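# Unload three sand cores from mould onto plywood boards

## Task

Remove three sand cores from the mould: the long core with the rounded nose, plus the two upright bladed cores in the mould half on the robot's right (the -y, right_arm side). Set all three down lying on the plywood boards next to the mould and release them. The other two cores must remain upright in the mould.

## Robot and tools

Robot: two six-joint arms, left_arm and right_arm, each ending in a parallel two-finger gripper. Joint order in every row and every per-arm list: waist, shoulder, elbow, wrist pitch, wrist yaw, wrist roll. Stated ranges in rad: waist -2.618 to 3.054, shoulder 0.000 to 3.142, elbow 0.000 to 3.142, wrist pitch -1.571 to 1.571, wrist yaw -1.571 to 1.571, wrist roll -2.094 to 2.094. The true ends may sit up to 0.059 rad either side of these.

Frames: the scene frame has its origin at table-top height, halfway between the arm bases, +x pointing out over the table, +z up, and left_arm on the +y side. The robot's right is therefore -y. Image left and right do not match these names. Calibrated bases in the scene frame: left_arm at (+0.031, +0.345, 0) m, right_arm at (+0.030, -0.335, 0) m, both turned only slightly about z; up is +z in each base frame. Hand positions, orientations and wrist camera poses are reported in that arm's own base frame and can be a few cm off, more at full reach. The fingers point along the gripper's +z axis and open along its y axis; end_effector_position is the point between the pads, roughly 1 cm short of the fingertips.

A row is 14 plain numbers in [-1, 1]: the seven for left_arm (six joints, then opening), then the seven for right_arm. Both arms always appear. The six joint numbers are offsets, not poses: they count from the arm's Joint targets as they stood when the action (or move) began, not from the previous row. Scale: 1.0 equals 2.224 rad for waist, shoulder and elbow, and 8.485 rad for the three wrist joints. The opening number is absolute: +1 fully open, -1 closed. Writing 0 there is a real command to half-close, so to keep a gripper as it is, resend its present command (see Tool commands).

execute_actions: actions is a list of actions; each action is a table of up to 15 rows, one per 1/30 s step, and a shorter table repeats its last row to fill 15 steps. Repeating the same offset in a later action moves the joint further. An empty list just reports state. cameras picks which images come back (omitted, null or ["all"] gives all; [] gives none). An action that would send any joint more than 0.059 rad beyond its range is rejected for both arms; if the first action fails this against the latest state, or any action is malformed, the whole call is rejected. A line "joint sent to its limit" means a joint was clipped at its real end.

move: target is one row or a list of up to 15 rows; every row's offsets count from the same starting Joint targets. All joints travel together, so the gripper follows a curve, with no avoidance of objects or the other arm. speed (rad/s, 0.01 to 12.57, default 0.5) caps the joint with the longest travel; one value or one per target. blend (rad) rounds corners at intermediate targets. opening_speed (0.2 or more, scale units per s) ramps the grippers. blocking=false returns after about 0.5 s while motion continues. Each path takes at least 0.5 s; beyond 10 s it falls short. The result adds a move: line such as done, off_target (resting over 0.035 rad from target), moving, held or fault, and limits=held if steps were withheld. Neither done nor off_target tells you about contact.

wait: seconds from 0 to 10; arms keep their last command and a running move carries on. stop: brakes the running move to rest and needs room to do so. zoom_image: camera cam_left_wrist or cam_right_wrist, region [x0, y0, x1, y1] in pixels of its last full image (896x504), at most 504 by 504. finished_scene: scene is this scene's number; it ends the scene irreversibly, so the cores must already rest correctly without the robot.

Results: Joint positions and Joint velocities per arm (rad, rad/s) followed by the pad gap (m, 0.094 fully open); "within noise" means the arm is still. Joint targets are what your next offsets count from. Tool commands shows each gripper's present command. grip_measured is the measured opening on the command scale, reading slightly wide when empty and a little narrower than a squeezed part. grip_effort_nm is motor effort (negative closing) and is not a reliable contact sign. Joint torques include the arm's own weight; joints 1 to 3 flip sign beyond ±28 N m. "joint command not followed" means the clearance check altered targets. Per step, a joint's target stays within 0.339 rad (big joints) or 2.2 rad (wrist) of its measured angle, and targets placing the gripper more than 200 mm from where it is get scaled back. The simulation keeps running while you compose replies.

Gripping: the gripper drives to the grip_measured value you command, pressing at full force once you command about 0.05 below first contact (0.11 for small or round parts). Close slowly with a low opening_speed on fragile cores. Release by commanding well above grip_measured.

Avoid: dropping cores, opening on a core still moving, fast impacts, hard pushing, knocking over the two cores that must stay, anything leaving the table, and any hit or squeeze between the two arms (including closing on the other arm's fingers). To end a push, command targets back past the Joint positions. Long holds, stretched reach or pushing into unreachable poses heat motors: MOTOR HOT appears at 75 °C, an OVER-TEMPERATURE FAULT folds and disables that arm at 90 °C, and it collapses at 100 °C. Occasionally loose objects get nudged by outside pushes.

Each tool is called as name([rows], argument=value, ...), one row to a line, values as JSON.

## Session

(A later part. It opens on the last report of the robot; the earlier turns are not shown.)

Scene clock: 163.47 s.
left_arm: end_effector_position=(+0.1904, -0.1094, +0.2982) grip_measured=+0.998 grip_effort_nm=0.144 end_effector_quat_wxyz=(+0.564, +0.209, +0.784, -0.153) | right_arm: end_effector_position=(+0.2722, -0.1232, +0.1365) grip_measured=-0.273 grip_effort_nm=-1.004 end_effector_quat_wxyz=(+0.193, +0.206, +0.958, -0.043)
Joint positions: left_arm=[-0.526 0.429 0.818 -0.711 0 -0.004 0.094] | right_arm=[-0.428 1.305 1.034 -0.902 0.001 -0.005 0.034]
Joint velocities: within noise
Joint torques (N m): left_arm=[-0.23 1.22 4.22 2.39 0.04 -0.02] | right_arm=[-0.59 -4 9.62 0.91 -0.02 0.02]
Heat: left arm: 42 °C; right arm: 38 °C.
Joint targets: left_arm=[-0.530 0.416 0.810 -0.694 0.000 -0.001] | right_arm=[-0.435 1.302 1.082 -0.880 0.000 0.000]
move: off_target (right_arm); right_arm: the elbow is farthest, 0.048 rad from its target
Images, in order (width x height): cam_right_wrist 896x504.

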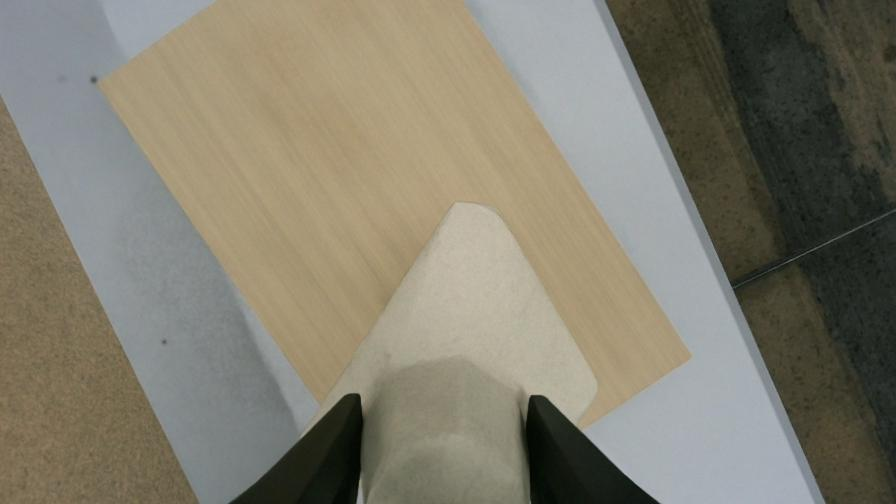

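move(target=[0,0,0,0,0,0,1,0,-0.0024,-0.0375,0.0092,0,0,-0.45], speed=0.1, cameras=["cam_right_wrist"])

move(target=[0,0,0,0,0,0,1,0,-0.0012,-0.019,0.0046,0,0,-0.45], speed=0.1, cameras=["cam_right_wrist"])

Scene clock: 175.73 s.
left_arm: end_effector_position=(+0.1904, -0.1094, +0.2982) grip_measured=+0.998 grip_effort_nm=0.144 end_effector_quat_wxyz=(+0.564, +0.209, +0.784, -0.153) | right_arm: end_effector_position=(+0.2726, -0.1233, +0.1267) grip_measured=-0.273 grip_effort_nm=-1.009 end_effector_quat_wxyz=(+0.195, +0.205, +0.958, -0.043)
Joint positions: left_arm=[-0.526 0.429 0.818 -0.711 0 -0.004 0.094] | right_arm=[-0.428 1.305 0.994 -0.858 0.001 -0.005 0.034]
Joint velocities: within noise
Joint torques (N m): left_arm=[-0.21 1.14 4.22 2.38 0.02 -0.02] | right_arm=[-0.59 -4.42 6.15 1.29 -0.02 0.03]
Heat: left arm: 43 °C; right arm: 39 °C.
Joint targets: left_arm=[-0.530 0.416 0.810 -0.694 0.000 -0.001] | right_arm=[-0.435 1.297 0.999 -0.802 0.000 0.000]
move: off_target (right_arm); right_arm: the wrist pitch is farthest, 0.056 rad from its target
Images, in order (width x height): cam_right_wrist 896x504.

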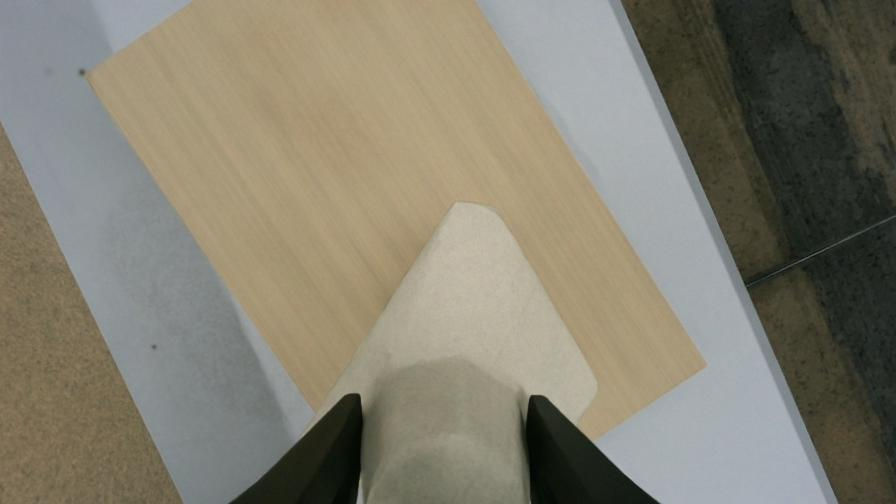

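Scene clock: 176.73 s.
left_arm: end_effector_position=(+0.1904, -0.1094, +0.2982) grip_measured=+0.998 grip_effort_nm=0.144 end_effector_quat_wxyz=(+0.564, +0.209, +0.784, -0.153) | right_arm: end_effector_position=(+0.2710, -0.1226, +0.1159) grip_measured=-0.273 grip_effort_nm=-1.004 end_effector_quat_wxyz=(+0.193, +0.206, +0.958, -0.043)
Joint positions: left_arm=[-0.526 0.429 0.818 -0.711 0 -0.004 0.094] | right_arm=[-0.428 1.305 0.952 -0.819 0.001 -0.005 0.034]
Joint velocities: within noise
Joint torques (N m): left_arm=[-0.16 1.17 4.23 2.37 0.01 -0.02] | right_arm=[-0.59 -4.63 6.09 1.26 -0.01 0.03]
Heat: left arm: 43 °C; right arm: 39 °C.
Joint targets: left_arm=[-0.530 0.416 0.810 -0.694 0.000 -0.001] | right_arm=[-0.435 1.294 0.956 -0.763 0.000 0.000]
move: off_target (right_arm); right_arm: the wrist pitch is farthest, 0.056 rad from its target
Images, in order (width x height): cam_right_wrist 896x504.

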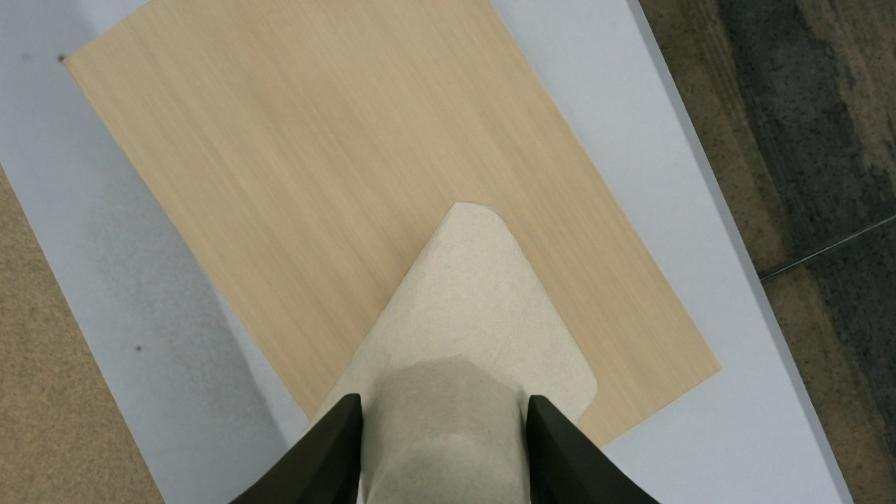

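move(target=[-0.301,0,0,0,0,0,1,0,-0.0006,-0.010,0.0024,0,0,-0.45], speed=0.6)

Scene clock: 182.03 s.
left_arm: end_effector_position=(+0.0822, -0.2037, +0.2983) grip_measured=+0.998 grip_effort_nm=0.129 end_effector_quat_wxyz=(+0.483, +0.454, +0.672, -0.329) | right_arm: end_effector_position=(+0.2703, -0.1223, +0.1105) grip_measured=-0.273 grip_effort_nm=-0.999 end_effector_quat_wxyz=(+0.193, +0.206, +0.958, -0.043)
Joint positions: left_arm=[-1.191 0.429 0.818 -0.711 0.001 -0.004 0.094] | right_arm=[-0.428 1.305 0.931 -0.799 0.001 -0.005 0.034]
Joint velocities: within noise
Joint torques (N m): left_arm=[-0.61 1.25 4.21 2.39 0 -0.03] | right_arm=[-0.58 -4.72 5.98 1.27 -0.02 0.02]
Heat: left arm: 43 °C; right arm: 38 °C.
Joint targets: left_arm=[-1.199 0.416 0.810 -0.694 -0.001 -0.001] | right_arm=[-0.435 1.293 0.934 -0.743 0.000 0.000]
move: off_target (right_arm); right_arm: the wrist pitch is farthest, 0.056 rad from its target

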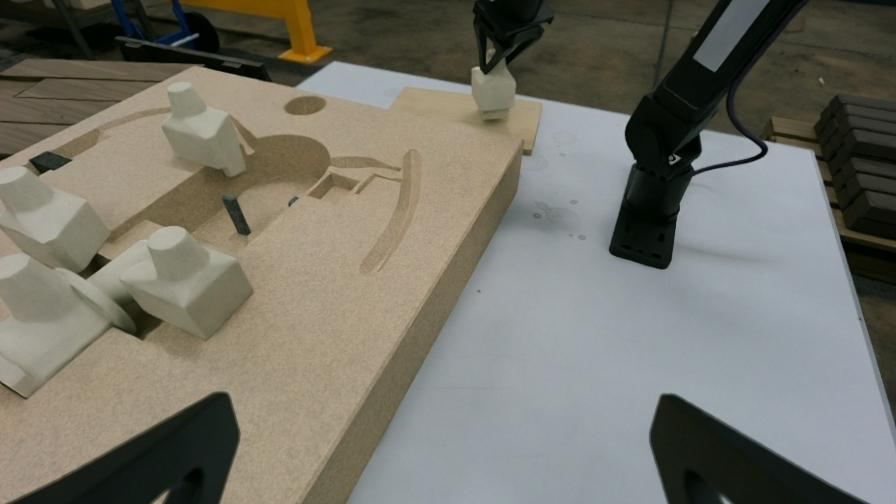

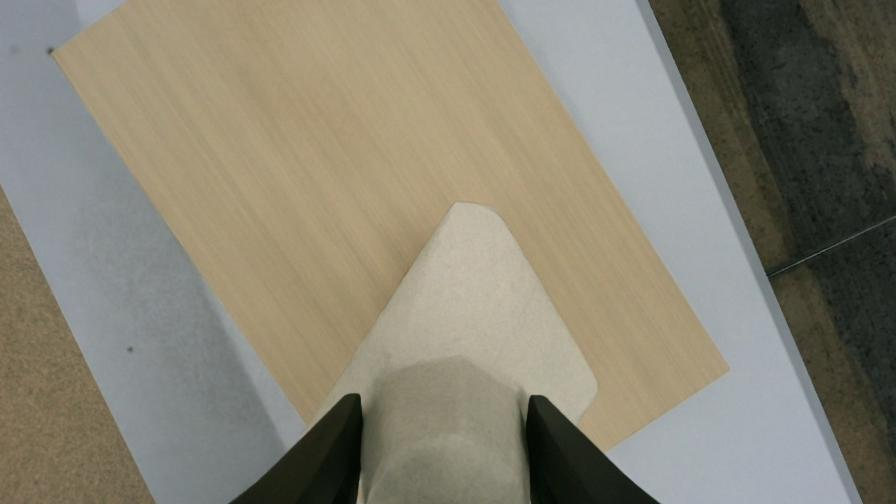

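zoom_image(camera="cam_left_wrist", region=[420, 40, 580, 160])

Scaled by 3.150.

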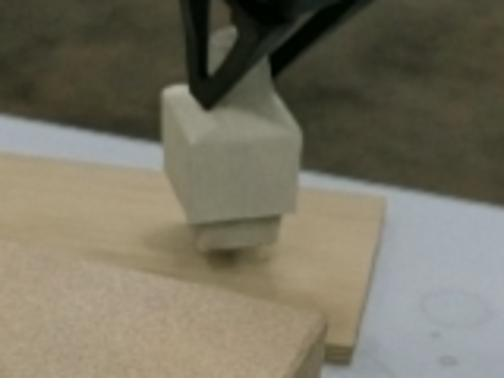

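move(target=[0,0,0,0,0,0,1,0,-0.001,-0.016,0.011,0,0,-0.45], speed=0.1)

zoom_image(camera="cam_left_wrist", region=[420, 40, 580, 160])

Scene clock: 189.80 s.
left_arm: end_effector_position=(+0.0822, -0.2037, +0.2983) grip_measured=+0.998 grip_effort_nm=0.144 end_effector_quat_wxyz=(+0.483, +0.454, +0.672, -0.329) | right_arm: end_effector_position=(+0.2815, -0.1275, +0.1106) grip_measured=-0.274 grip_effort_nm=-1.004 end_effector_quat_wxyz=(+0.221, +0.204, +0.952, -0.049)
Joint positions: left_arm=[-1.191 0.429 0.818 -0.711 0.001 -0.004 0.094] | right_arm=[-0.428 1.305 0.907 -0.717 0.002 -0.005 0.034]
Joint velocities: within noise
Joint torques (N m): left_arm=[-0.64 1.21 4.18 2.38 0 -0.02] | right_arm=[-0.61 -4.98 5.27 1.45 -0.02 0.02]
Heat: left arm: 44 °C; right arm: 38 °C.
Joint targets: left_arm=[-1.199 0.416 0.810 -0.694 -0.001 -0.001] | right_arm=[-0.435 1.290 0.898 -0.649 0.000 0.000]
move: off_target (right_arm); right_arm: the wrist pitch is farthest, 0.067 rad from its target

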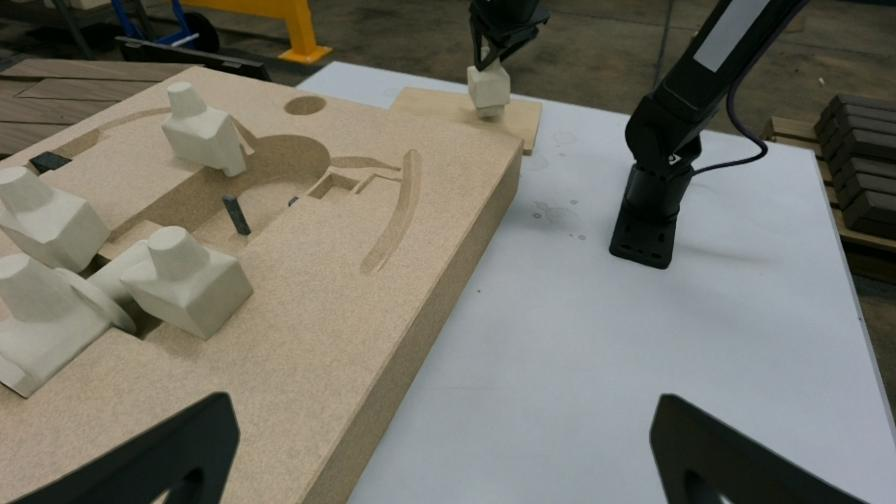

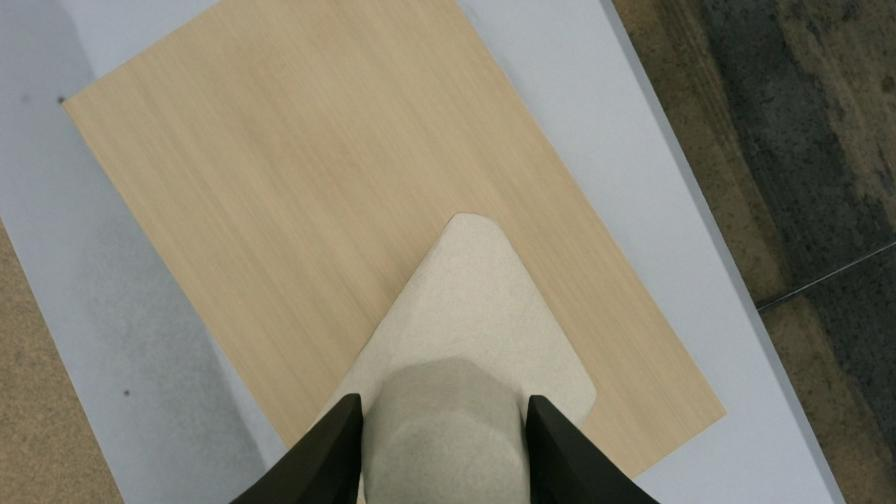

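Scaled by 3.150.

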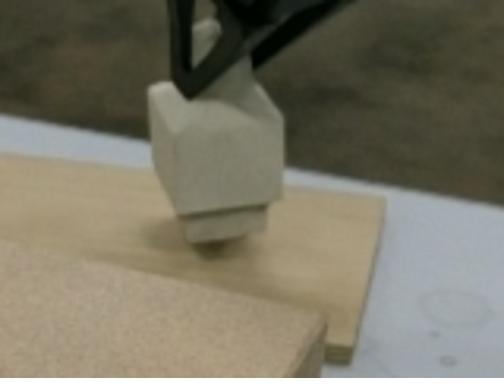

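move(target=[0,0,0,0,0,0,1,0,0,-0.015,0.0037,0,0,-0.45], speed=0.1, cameras=["cam_left_wrist","cam_right_wrist"])

zoom_image(camera="cam_left_wrist", region=[420, 40, 580, 160])

Scene clock: 194.43 s.
left_arm: end_effector_position=(+0.0822, -0.2037, +0.2983) grip_measured=+0.998 grip_effort_nm=0.144 end_effector_quat_wxyz=(+0.483, +0.454, +0.672, -0.329) | right_arm: end_effector_position=(+0.2866, -0.1299, +0.1105) grip_measured=-0.276 grip_effort_nm=-1.009 end_effector_quat_wxyz=(+0.238, +0.203, +0.948, -0.053)
Joint positions: left_arm=[-1.191 0.429 0.818 -0.711 0.001 -0.004 0.094] | right_arm=[-0.428 1.297 0.884 -0.665 0.002 -0.005 0.034]
Joint velocities: within noise
Joint torques (N m): left_arm=[-0.64 1.18 4.29 2.36 0.01 -0.03] | right_arm=[-0.58 -4.31 4.42 1.25 -0.02 0.02]
Heat: left arm: 44 °C; right arm: 38 °C.
Joint targets: left_arm=[-1.199 0.416 0.810 -0.694 -0.001 -0.001] | right_arm=[-0.435 1.290 0.865 -0.618 0.000 0.000]
move: off_target (right_arm); right_arm: the wrist pitch is farthest, 0.047 rad from its target

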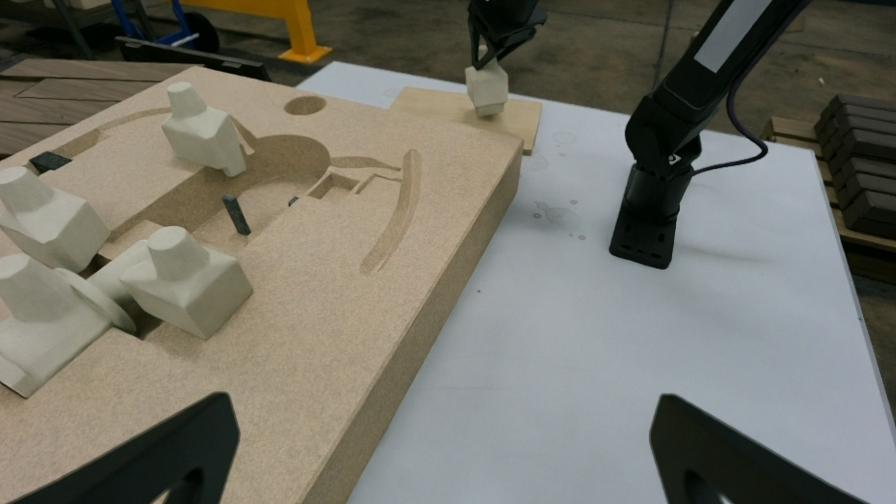

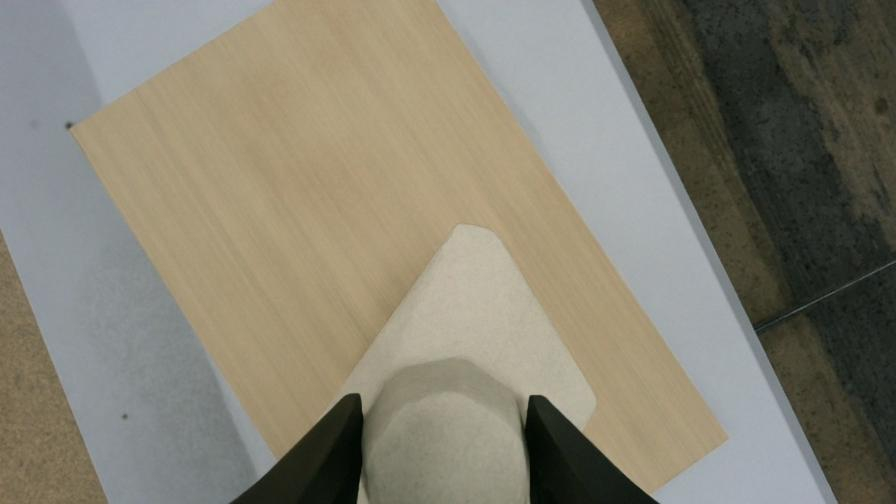

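Scaled by 3.150.

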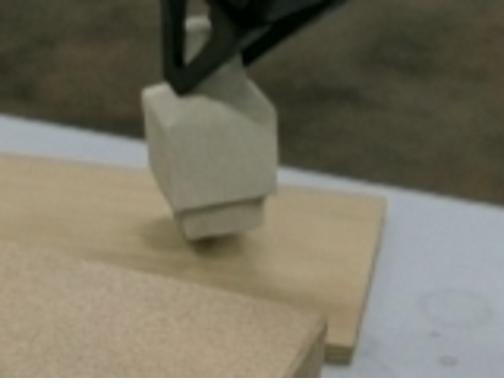

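move(target=[0,0,0,0,0,0,1,0,-0.007,-0.025,0,0,0,-0.45], speed=0.1, cameras=["cam_left_wrist","cam_right_wrist"])

zoom_image(camera="cam_left_wrist", region=[420, 40, 580, 160])

Scene clock: 200.37 s.
left_arm: end_effector_position=(+0.0822, -0.2037, +0.2983) grip_measured=+0.998 grip_effort_nm=0.139 end_effector_quat_wxyz=(+0.483, +0.454, +0.672, -0.329) | right_arm: end_effector_position=(+0.2848, -0.1291, +0.1092) grip_measured=-0.277 grip_effort_nm=-0.999 end_effector_quat_wxyz=(+0.252, +0.203, +0.945, -0.056)
Joint positions: left_arm=[-1.191 0.429 0.818 -0.711 0.001 -0.004 0.094] | right_arm=[-0.428 1.265 0.842 -0.625 0.002 -0.005 0.034]
Joint velocities: within noise
Joint torques (N m): left_arm=[-0.51 1.21 4.18 2.39 0.01 -0.04] | right_arm=[-0.57 -2.86 3.49 0.96 -0.03 0.03]
Heat: left arm: 44 °C; right arm: 38 °C.
Joint targets: left_arm=[-1.199 0.416 0.810 -0.694 -0.001 -0.001] | right_arm=[-0.435 1.275 0.809 -0.618 0.000 0.000]
move: done

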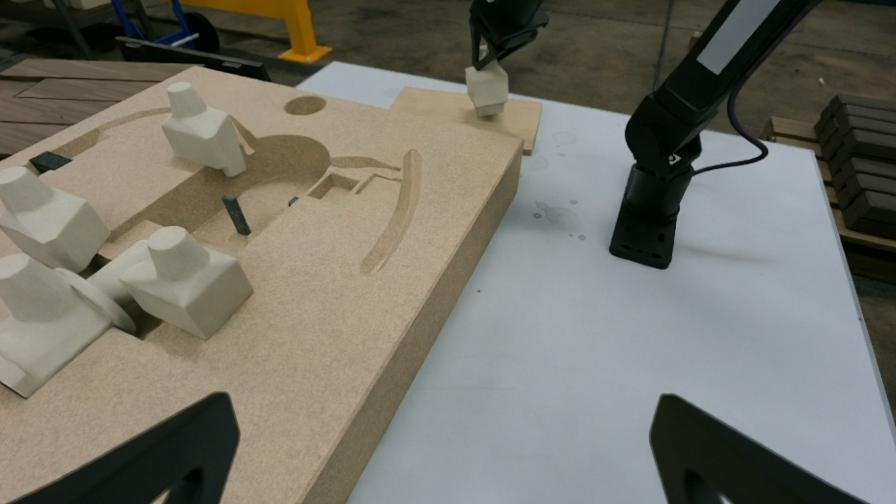

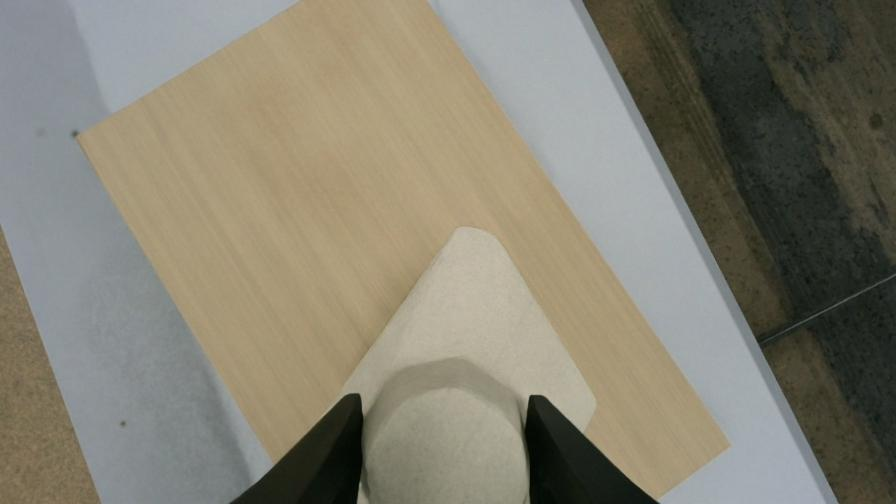

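Scaled by 3.150.

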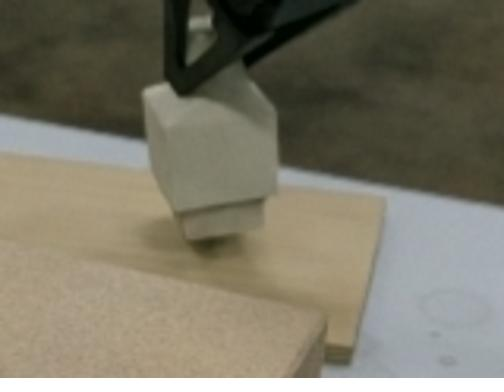

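move(target=[0,0,0,0,0,0,1,0,0,0,0,0,0,0.3], opening_speed=0.4)

zoom_image(camera="cam_left_wrist", region=[420, 40, 580, 160])

Scene clock: 204.63 s.
left_arm: end_effector_position=(+0.0822, -0.2037, +0.2983) grip_measured=+0.998 grip_effort_nm=0.144 end_effector_quat_wxyz=(+0.483, +0.454, +0.672, -0.329) | right_arm: end_effector_position=(+0.2803, -0.1235, +0.0983) grip_measured=+0.297 grip_effort_nm=0.168 end_effector_quat_wxyz=(+0.241, +0.201, +0.948, -0.045)
Joint positions: left_arm=[-1.191 0.429 0.818 -0.711 0.001 -0.004 0.094] | right_arm=[-0.428 1.271 0.815 -0.62 -0.016 -0.005 0.061]
Joint velocities: within noise
Joint torques (N m): left_arm=[-0.49 1.2 4.19 2.37 0.01 -0.03] | right_arm=[-0.69 -3.22 5.37 0.87 0.15 0.03]
Heat: left arm: 45 °C; right arm: 38 °C.
Joint targets: left_arm=[-1.199 0.416 0.810 -0.694 -0.001 -0.001] | right_arm=[-0.435 1.275 0.810 -0.618 0.000 0.000]
move: done

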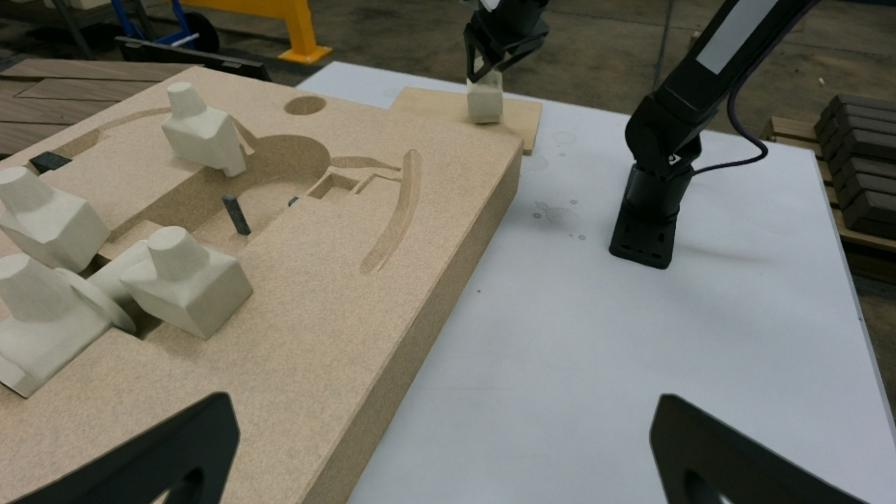

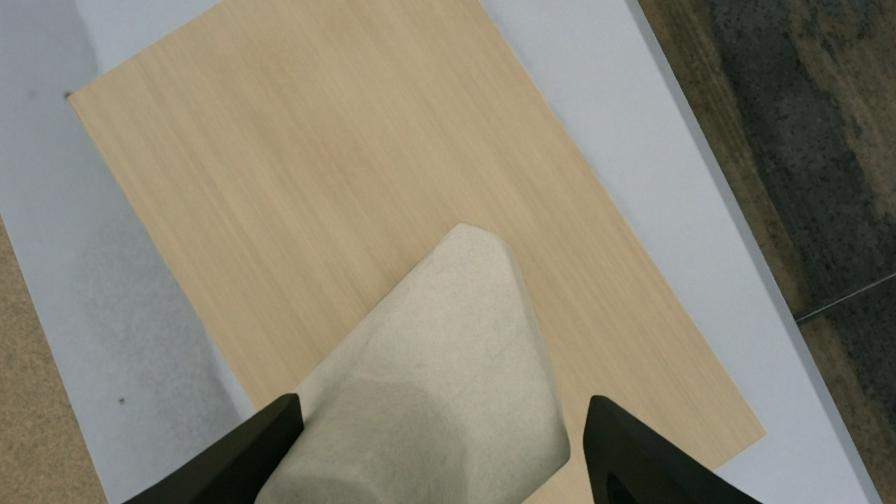

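Scaled by 3.150.

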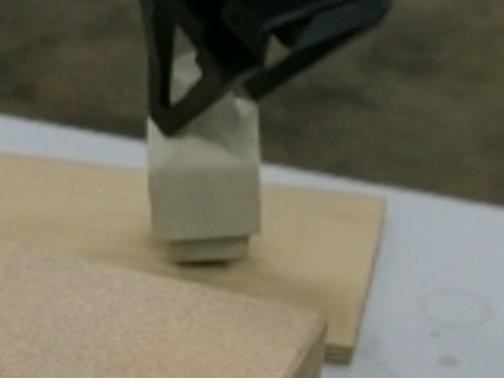

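move(target=[0,0,0,0,0,0,1,0,0,0,0,0,0,-0.42], opening_speed=0.4)

zoom_image(camera="cam_left_wrist", region=[420, 40, 580, 160])

Scene clock: 217.93 s.
left_arm: end_effector_position=(+0.0822, -0.2037, +0.2983) grip_measured=+0.998 grip_effort_nm=0.139 end_effector_quat_wxyz=(+0.483, +0.454, +0.672, -0.329) | right_arm: end_effector_position=(+0.2921, -0.1295, +0.1063) grip_measured=-0.305 grip_effort_nm=-0.989 end_effector_quat_wxyz=(+0.270, +0.200, +0.940, -0.053)
Joint positions: left_arm=[-1.191 0.429 0.818 -0.711 0.001 -0.004 0.094] | right_arm=[-0.428 1.27 0.815 -0.559 -0.013 -0.006 0.033]
Joint velocities: within noise
Joint torques (N m): left_arm=[-0.62 1.16 4.21 2.36 -0.01 -0.03] | right_arm=[-0.58 -3.23 5.48 0.42 0.11 0.02]
Heat: left arm: 45 °C; right arm: 37 °C.
Joint targets: left_arm=[-1.199 0.416 0.810 -0.694 -0.001 -0.001] | right_arm=[-0.435 1.275 0.810 -0.618 0.000 0.000]
move: off_target (right_arm); right_arm: the wrist pitch is farthest, 0.059 rad from its target

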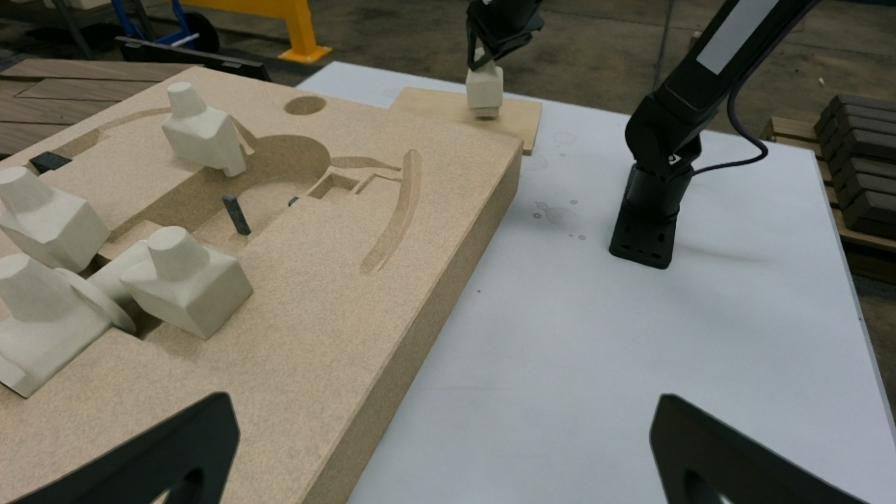

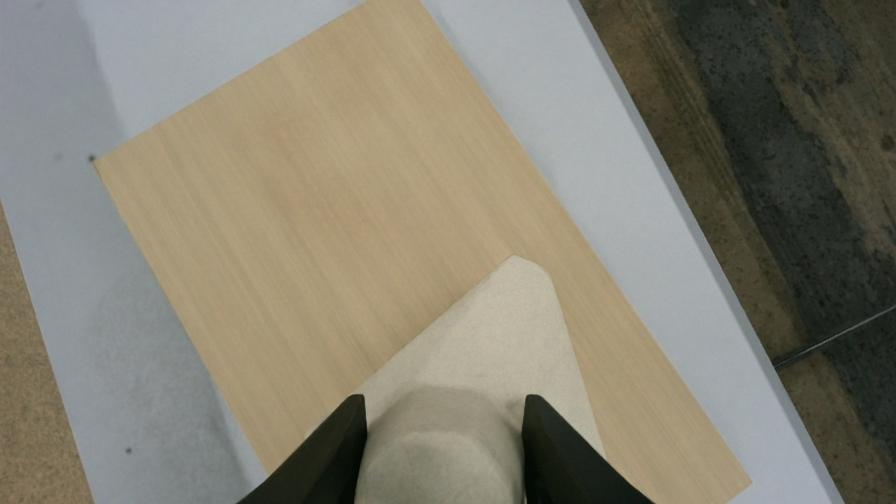

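Scaled by 3.150.

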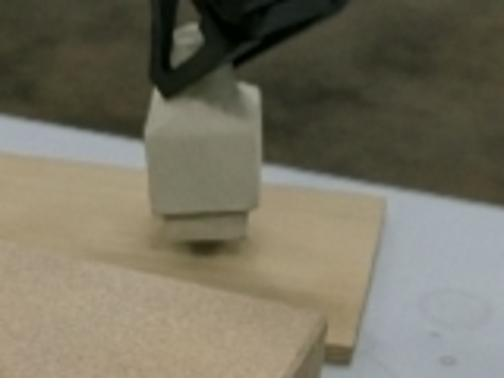

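move([
  [0,0,0,0,0,0,1,0,-0.0033,0.1183,-0.0279,0,0,-0.5],
  [0,0,0,0,0,0,1,0,-0.1369,-0.1165,0.0457,0,0,-0.5],
], opening_speed=0.4, speed=0.3)

zoom_image(camera="cam_left_wrist", region=[420, 40, 580, 160])

Scene clock: 231.90 s.
left_arm: end_effector_position=(+0.0822, -0.2037, +0.2983) grip_measured=+0.998 grip_effort_nm=0.134 end_effector_quat_wxyz=(+0.483, +0.454, +0.672, -0.329) | right_arm: end_effector_position=(+0.2745, -0.1230, +0.1123) grip_measured=-0.308 grip_effort_nm=-1.004 end_effector_quat_wxyz=(+0.378, +0.192, +0.902, -0.081)
Joint positions: left_arm=[-1.191 0.429 0.818 -0.711 0.001 -0.004 0.094] | right_arm=[-0.428 1 0.544 -0.322 -0.005 -0.005 0.033]
Joint velocities: within noise
Joint torques (N m): left_arm=[-0.59 1.25 4.26 2.36 0.01 -0.05] | right_arm=[-0.59 -4.34 6.58 2.1 0.05 0.03]
Heat: left arm: 46 °C; right arm: 37 °C.
Joint targets: left_arm=[-1.199 0.416 0.810 -0.694 -0.001 -0.001] | right_arm=[-0.435 0.970 0.551 -0.230 0.000 0.001]
move: off_target (right_arm); right_arm: the wrist pitch is farthest, 0.091 rad from its target

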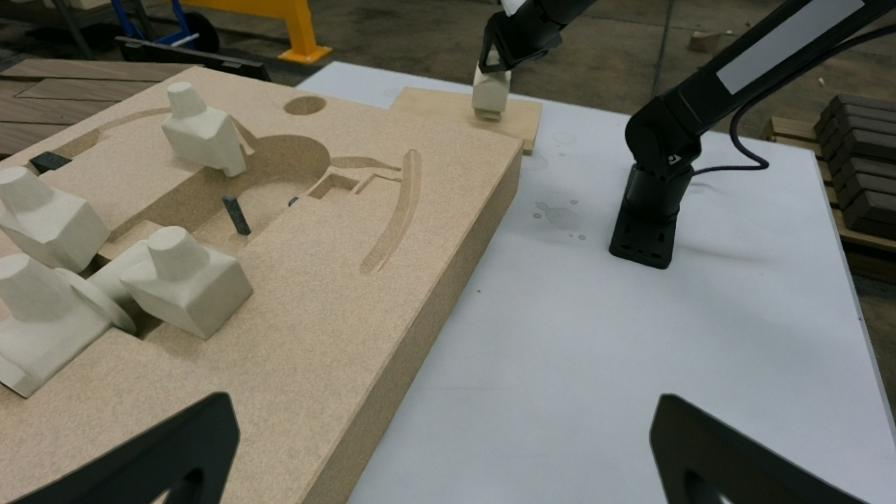

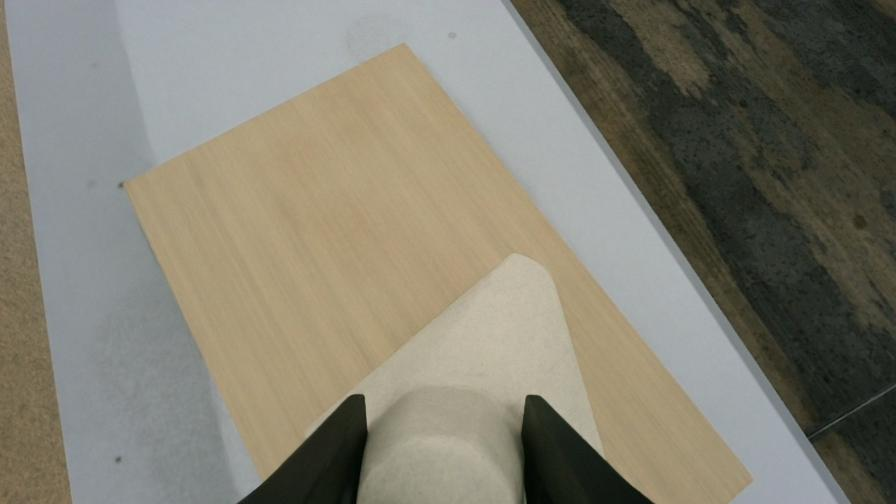

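Scaled by 3.150.

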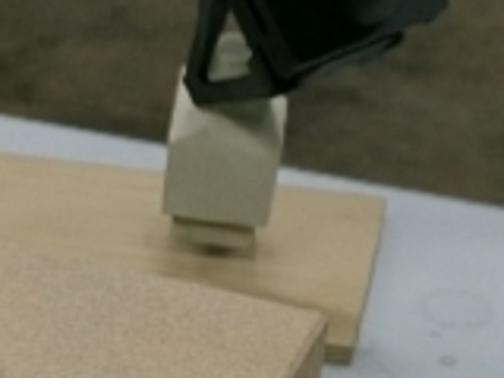

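move(target=[0,0,0,0,0,0,1,0,0.1208,-0.152,0.1126,0,0,-0.5], speed=0.3)

zoom_image(camera="cam_left_wrist", region=[420, 40, 580, 160])

Scene clock: 238.37 s.
left_arm: end_effector_position=(+0.0822, -0.2037, +0.2983) grip_measured=+0.998 grip_effort_nm=0.139 end_effector_quat_wxyz=(+0.483, +0.454, +0.672, -0.329) | right_arm: end_effector_position=(+0.3144, -0.1424, +0.1031) grip_measured=-0.308 grip_effort_nm=-1.004 end_effector_quat_wxyz=(+0.556, +0.173, +0.804, -0.123)
Joint positions: left_arm=[-1.191 0.429 0.818 -0.711 0.001 -0.004 0.094] | right_arm=[-0.428 1.236 0.216 0.661 0.001 -0.005 0.033]
Joint velocities: within noise
Joint torques (N m): left_arm=[-0.64 1.25 4.18 2.36 0.01 -0.03] | right_arm=[-0.57 -2.37 4.98 2.12 -0.01 0.03]
Heat: left arm: 46 °C; right arm: 40 °C.
Joint targets: left_arm=[-1.199 0.416 0.810 -0.694 -0.001 -0.001] | right_arm=[-0.435 1.239 0.212 0.725 0.000 0.001]
move: off_target (right_arm); right_arm: the wrist pitch is farthest, 0.065 rad from its target

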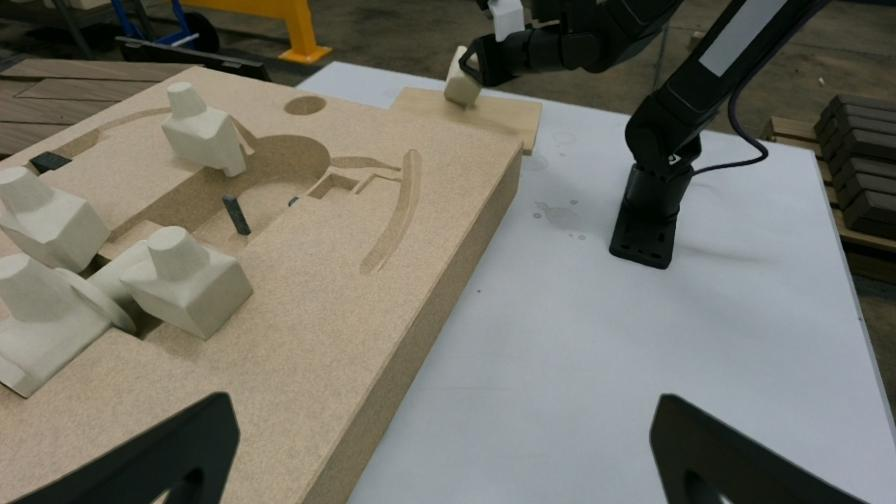

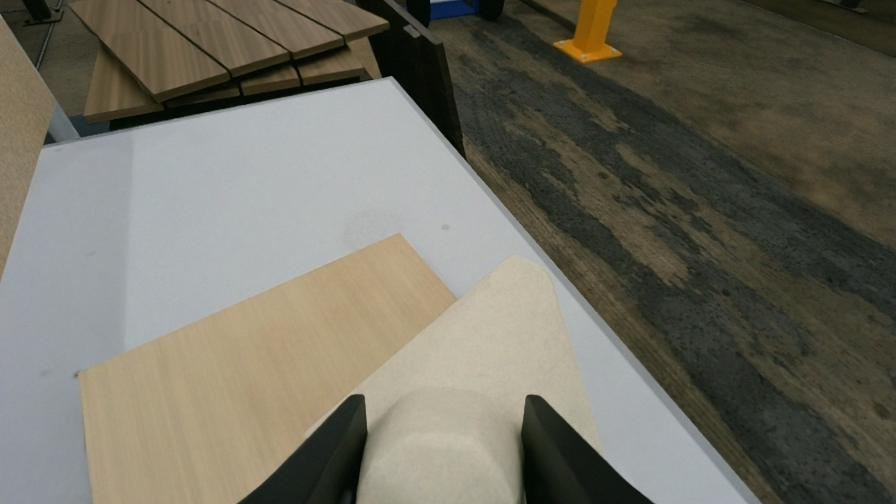

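Scaled by 3.150.

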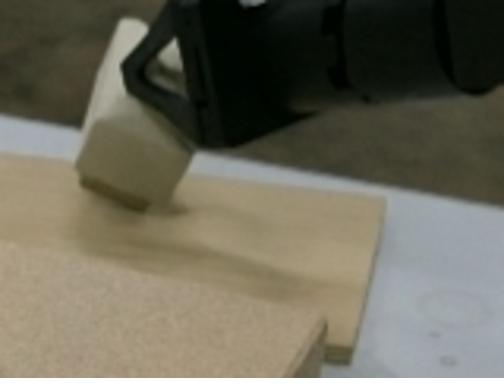

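move(target=[0,0,0,0,0,0,1,0,-0.0261,-0.0067,-0.0249,0,0,-0.5], speed=0.15)

zoom_image(camera="cam_left_wrist", region=[420, 40, 580, 160])

Scene clock: 248.10 s.
left_arm: end_effector_position=(+0.0822, -0.2037, +0.2983) grip_measured=+0.998 grip_effort_nm=0.139 end_effector_quat_wxyz=(+0.483, +0.454, +0.672, -0.329) | right_arm: end_effector_position=(+0.3083, -0.1400, +0.0994) grip_measured=-0.308 grip_effort_nm=-1.004 end_effector_quat_wxyz=(+0.542, +0.175, +0.813, -0.120)
Joint positions: left_arm=[-1.191 0.429 0.818 -0.711 0.001 -0.004 0.094] | right_arm=[-0.428 1.19 0.215 0.581 0.003 -0.005 0.033]
Joint velocities: within noise
Joint torques (N m): left_arm=[-0.57 1.18 4.18 2.36 0 -0.01] | right_arm=[-0.61 -3.12 3.95 0.9 -0.04 0.03]
Heat: left arm: 46 °C; right arm: 41 °C.
Joint targets: left_arm=[-1.199 0.416 0.810 -0.694 -0.001 -0.001] | right_arm=[-0.435 1.181 0.197 0.514 0.000 0.001]
move: off_target (right_arm); right_arm: the wrist pitch is farthest, 0.068 rad from its target

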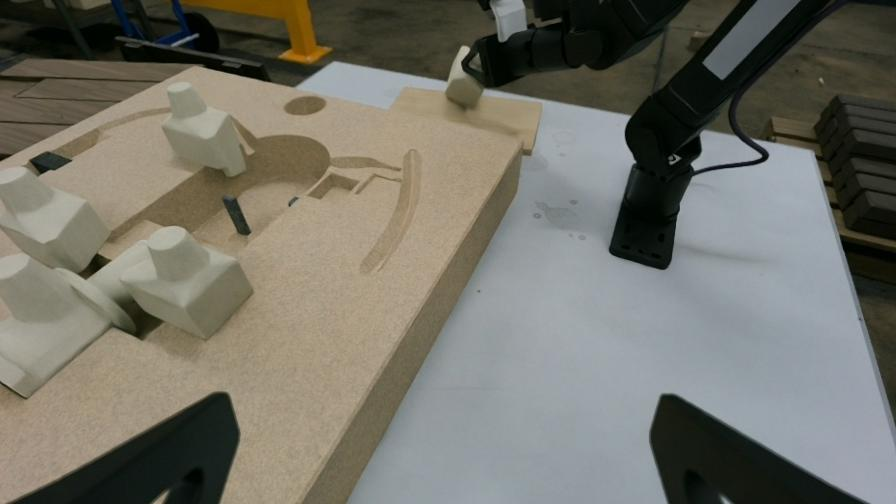

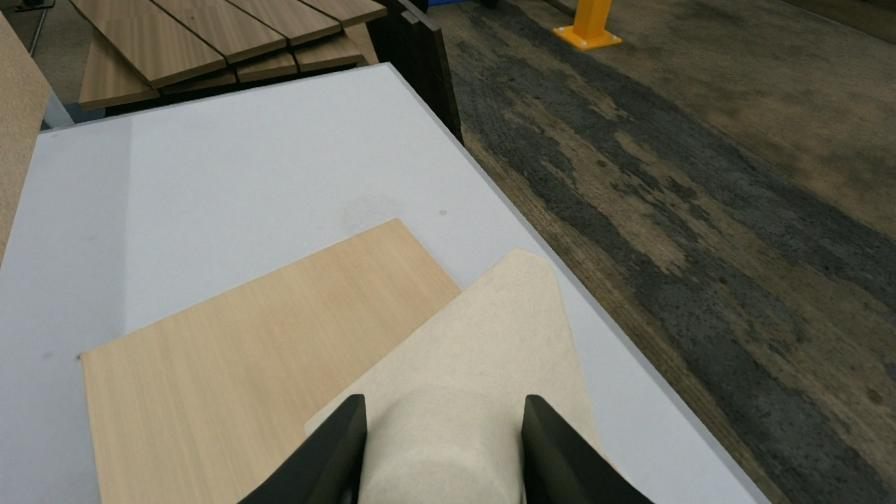

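Scaled by 3.150.

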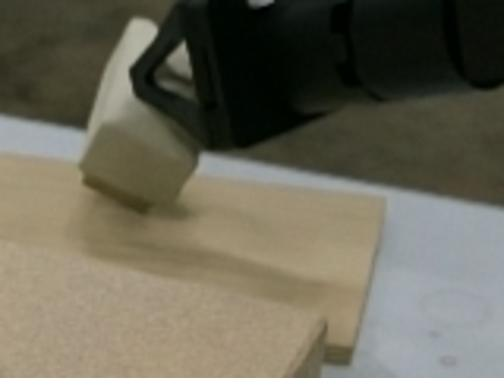

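move(target=[0,0,0,0,0,0,1,0,-0.03,-0.002,-0.0226,0,0,-0.5], speed=0.15)

zoom_image(camera="cam_left_wrist", region=[420, 40, 580, 160])

Scene clock: 252.30 s.
left_arm: end_effector_position=(+0.0822, -0.2037, +0.2983) grip_measured=+0.998 grip_effort_nm=0.139 end_effector_quat_wxyz=(+0.483, +0.454, +0.672, -0.329) | right_arm: end_effector_position=(+0.2989, -0.1357, +0.0969) grip_measured=-0.308 grip_effort_nm=-1.004 end_effector_quat_wxyz=(+0.525, +0.177, +0.824, -0.117)
Joint positions: left_arm=[-1.191 0.429 0.818 -0.711 0.001 -0.004 0.094] | right_arm=[-0.428 1.111 0.215 0.461 0.003 -0.005 0.033]
Joint velocities: within noise
Joint torques (N m): left_arm=[-0.55 1.16 4.22 2.38 0.01 -0.03] | right_arm=[-0.62 -1.76 3.85 0.22 -0.04 0.03]
Heat: left arm: 46 °C; right arm: 40 °C.
Joint targets: left_arm=[-1.199 0.416 0.810 -0.694 -0.001 -0.001] | right_arm=[-0.435 1.114 0.193 0.322 0.000 0.001]
move: off_target (right_arm); right_arm: the wrist pitch is farthest, 0.139 rad from its target

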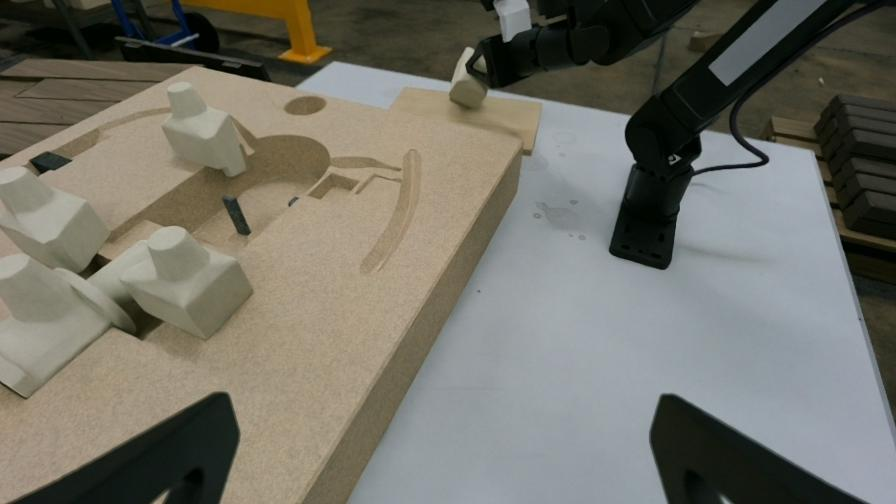

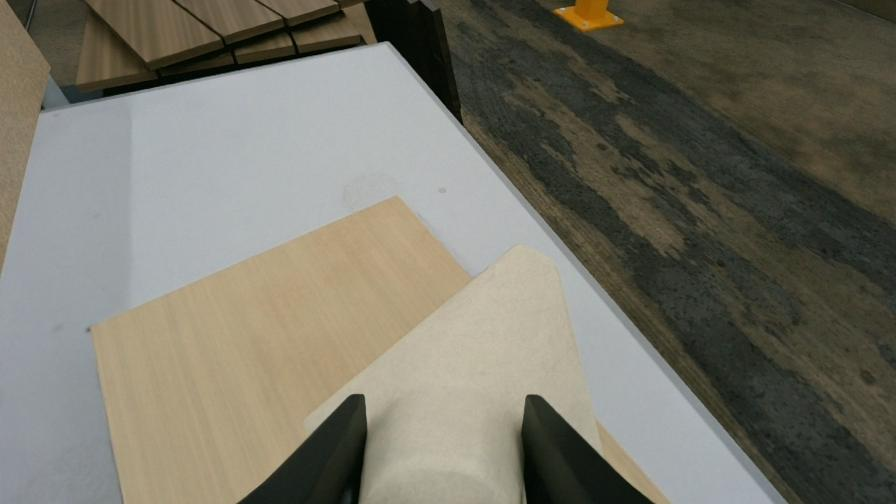

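Scaled by 3.150.

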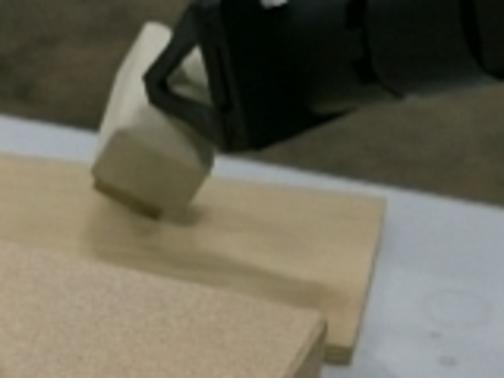

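move(target=[0,0,0,0,0,0,1,0,-0.022,-0.031,0.0022,0,0,-0.35], speed=0.12)

zoom_image(camera="cam_left_wrist", region=[420, 40, 580, 160])

Scene clock: 256.77 s.
left_arm: end_effector_position=(+0.0822, -0.2037, +0.2983) grip_measured=+0.998 grip_effort_nm=0.139 end_effector_quat_wxyz=(+0.483, +0.454, +0.672, -0.329) | right_arm: end_effector_position=(+0.2896, -0.1315, +0.0949) grip_measured=-0.308 grip_effort_nm=-1.004 end_effector_quat_wxyz=(+0.532, +0.176, +0.820, -0.118)
Joint positions: left_arm=[-1.191 0.429 0.818 -0.711 0.001 -0.004 0.094] | right_arm=[-0.428 1.056 0.166 0.472 0.003 -0.005 0.032]
Joint velocities: within noise
Joint torques (N m): left_arm=[-0.57 1.17 4.26 2.39 0.02 -0.03] | right_arm=[-0.61 -0.98 2.4 0.3 -0.03 0.02]
Heat: left arm: 47 °C; right arm: 39 °C.
Joint targets: left_arm=[-1.199 0.416 0.810 -0.694 -0.001 -0.001] | right_arm=[-0.435 1.065 0.124 0.341 0.000 0.001]
move: off_target (right_arm); right_arm: the wrist pitch is farthest, 0.131 rad from its target

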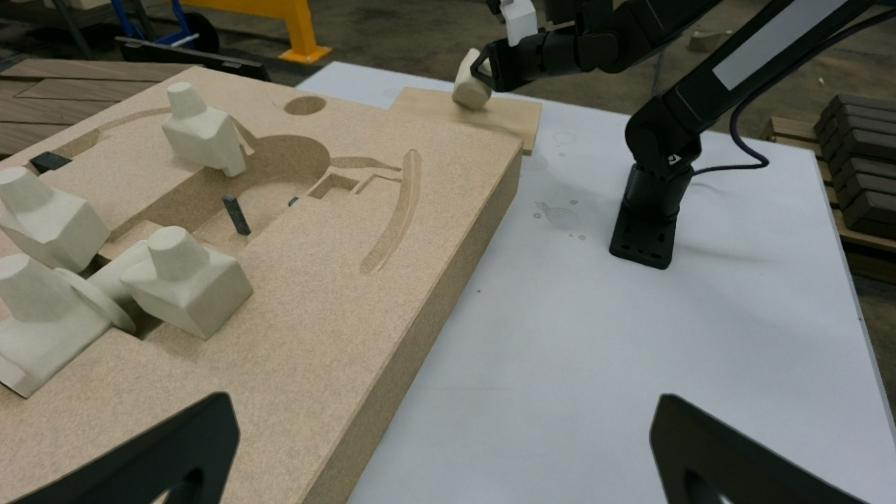

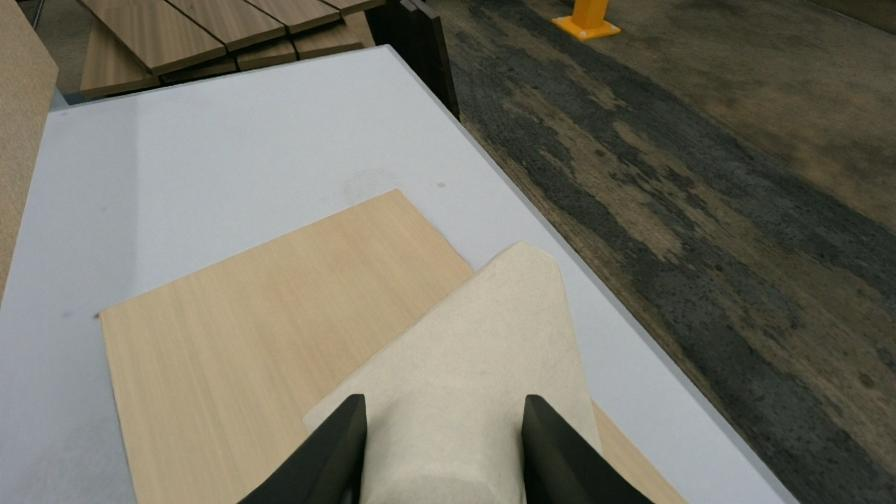

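Scaled by 3.150.

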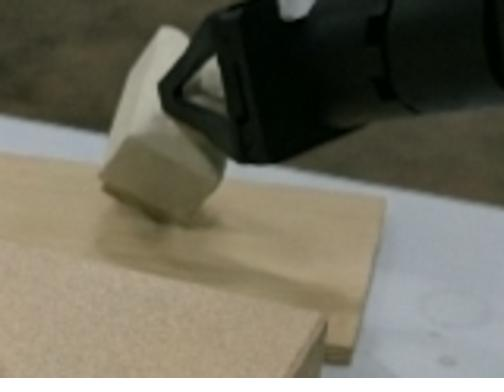

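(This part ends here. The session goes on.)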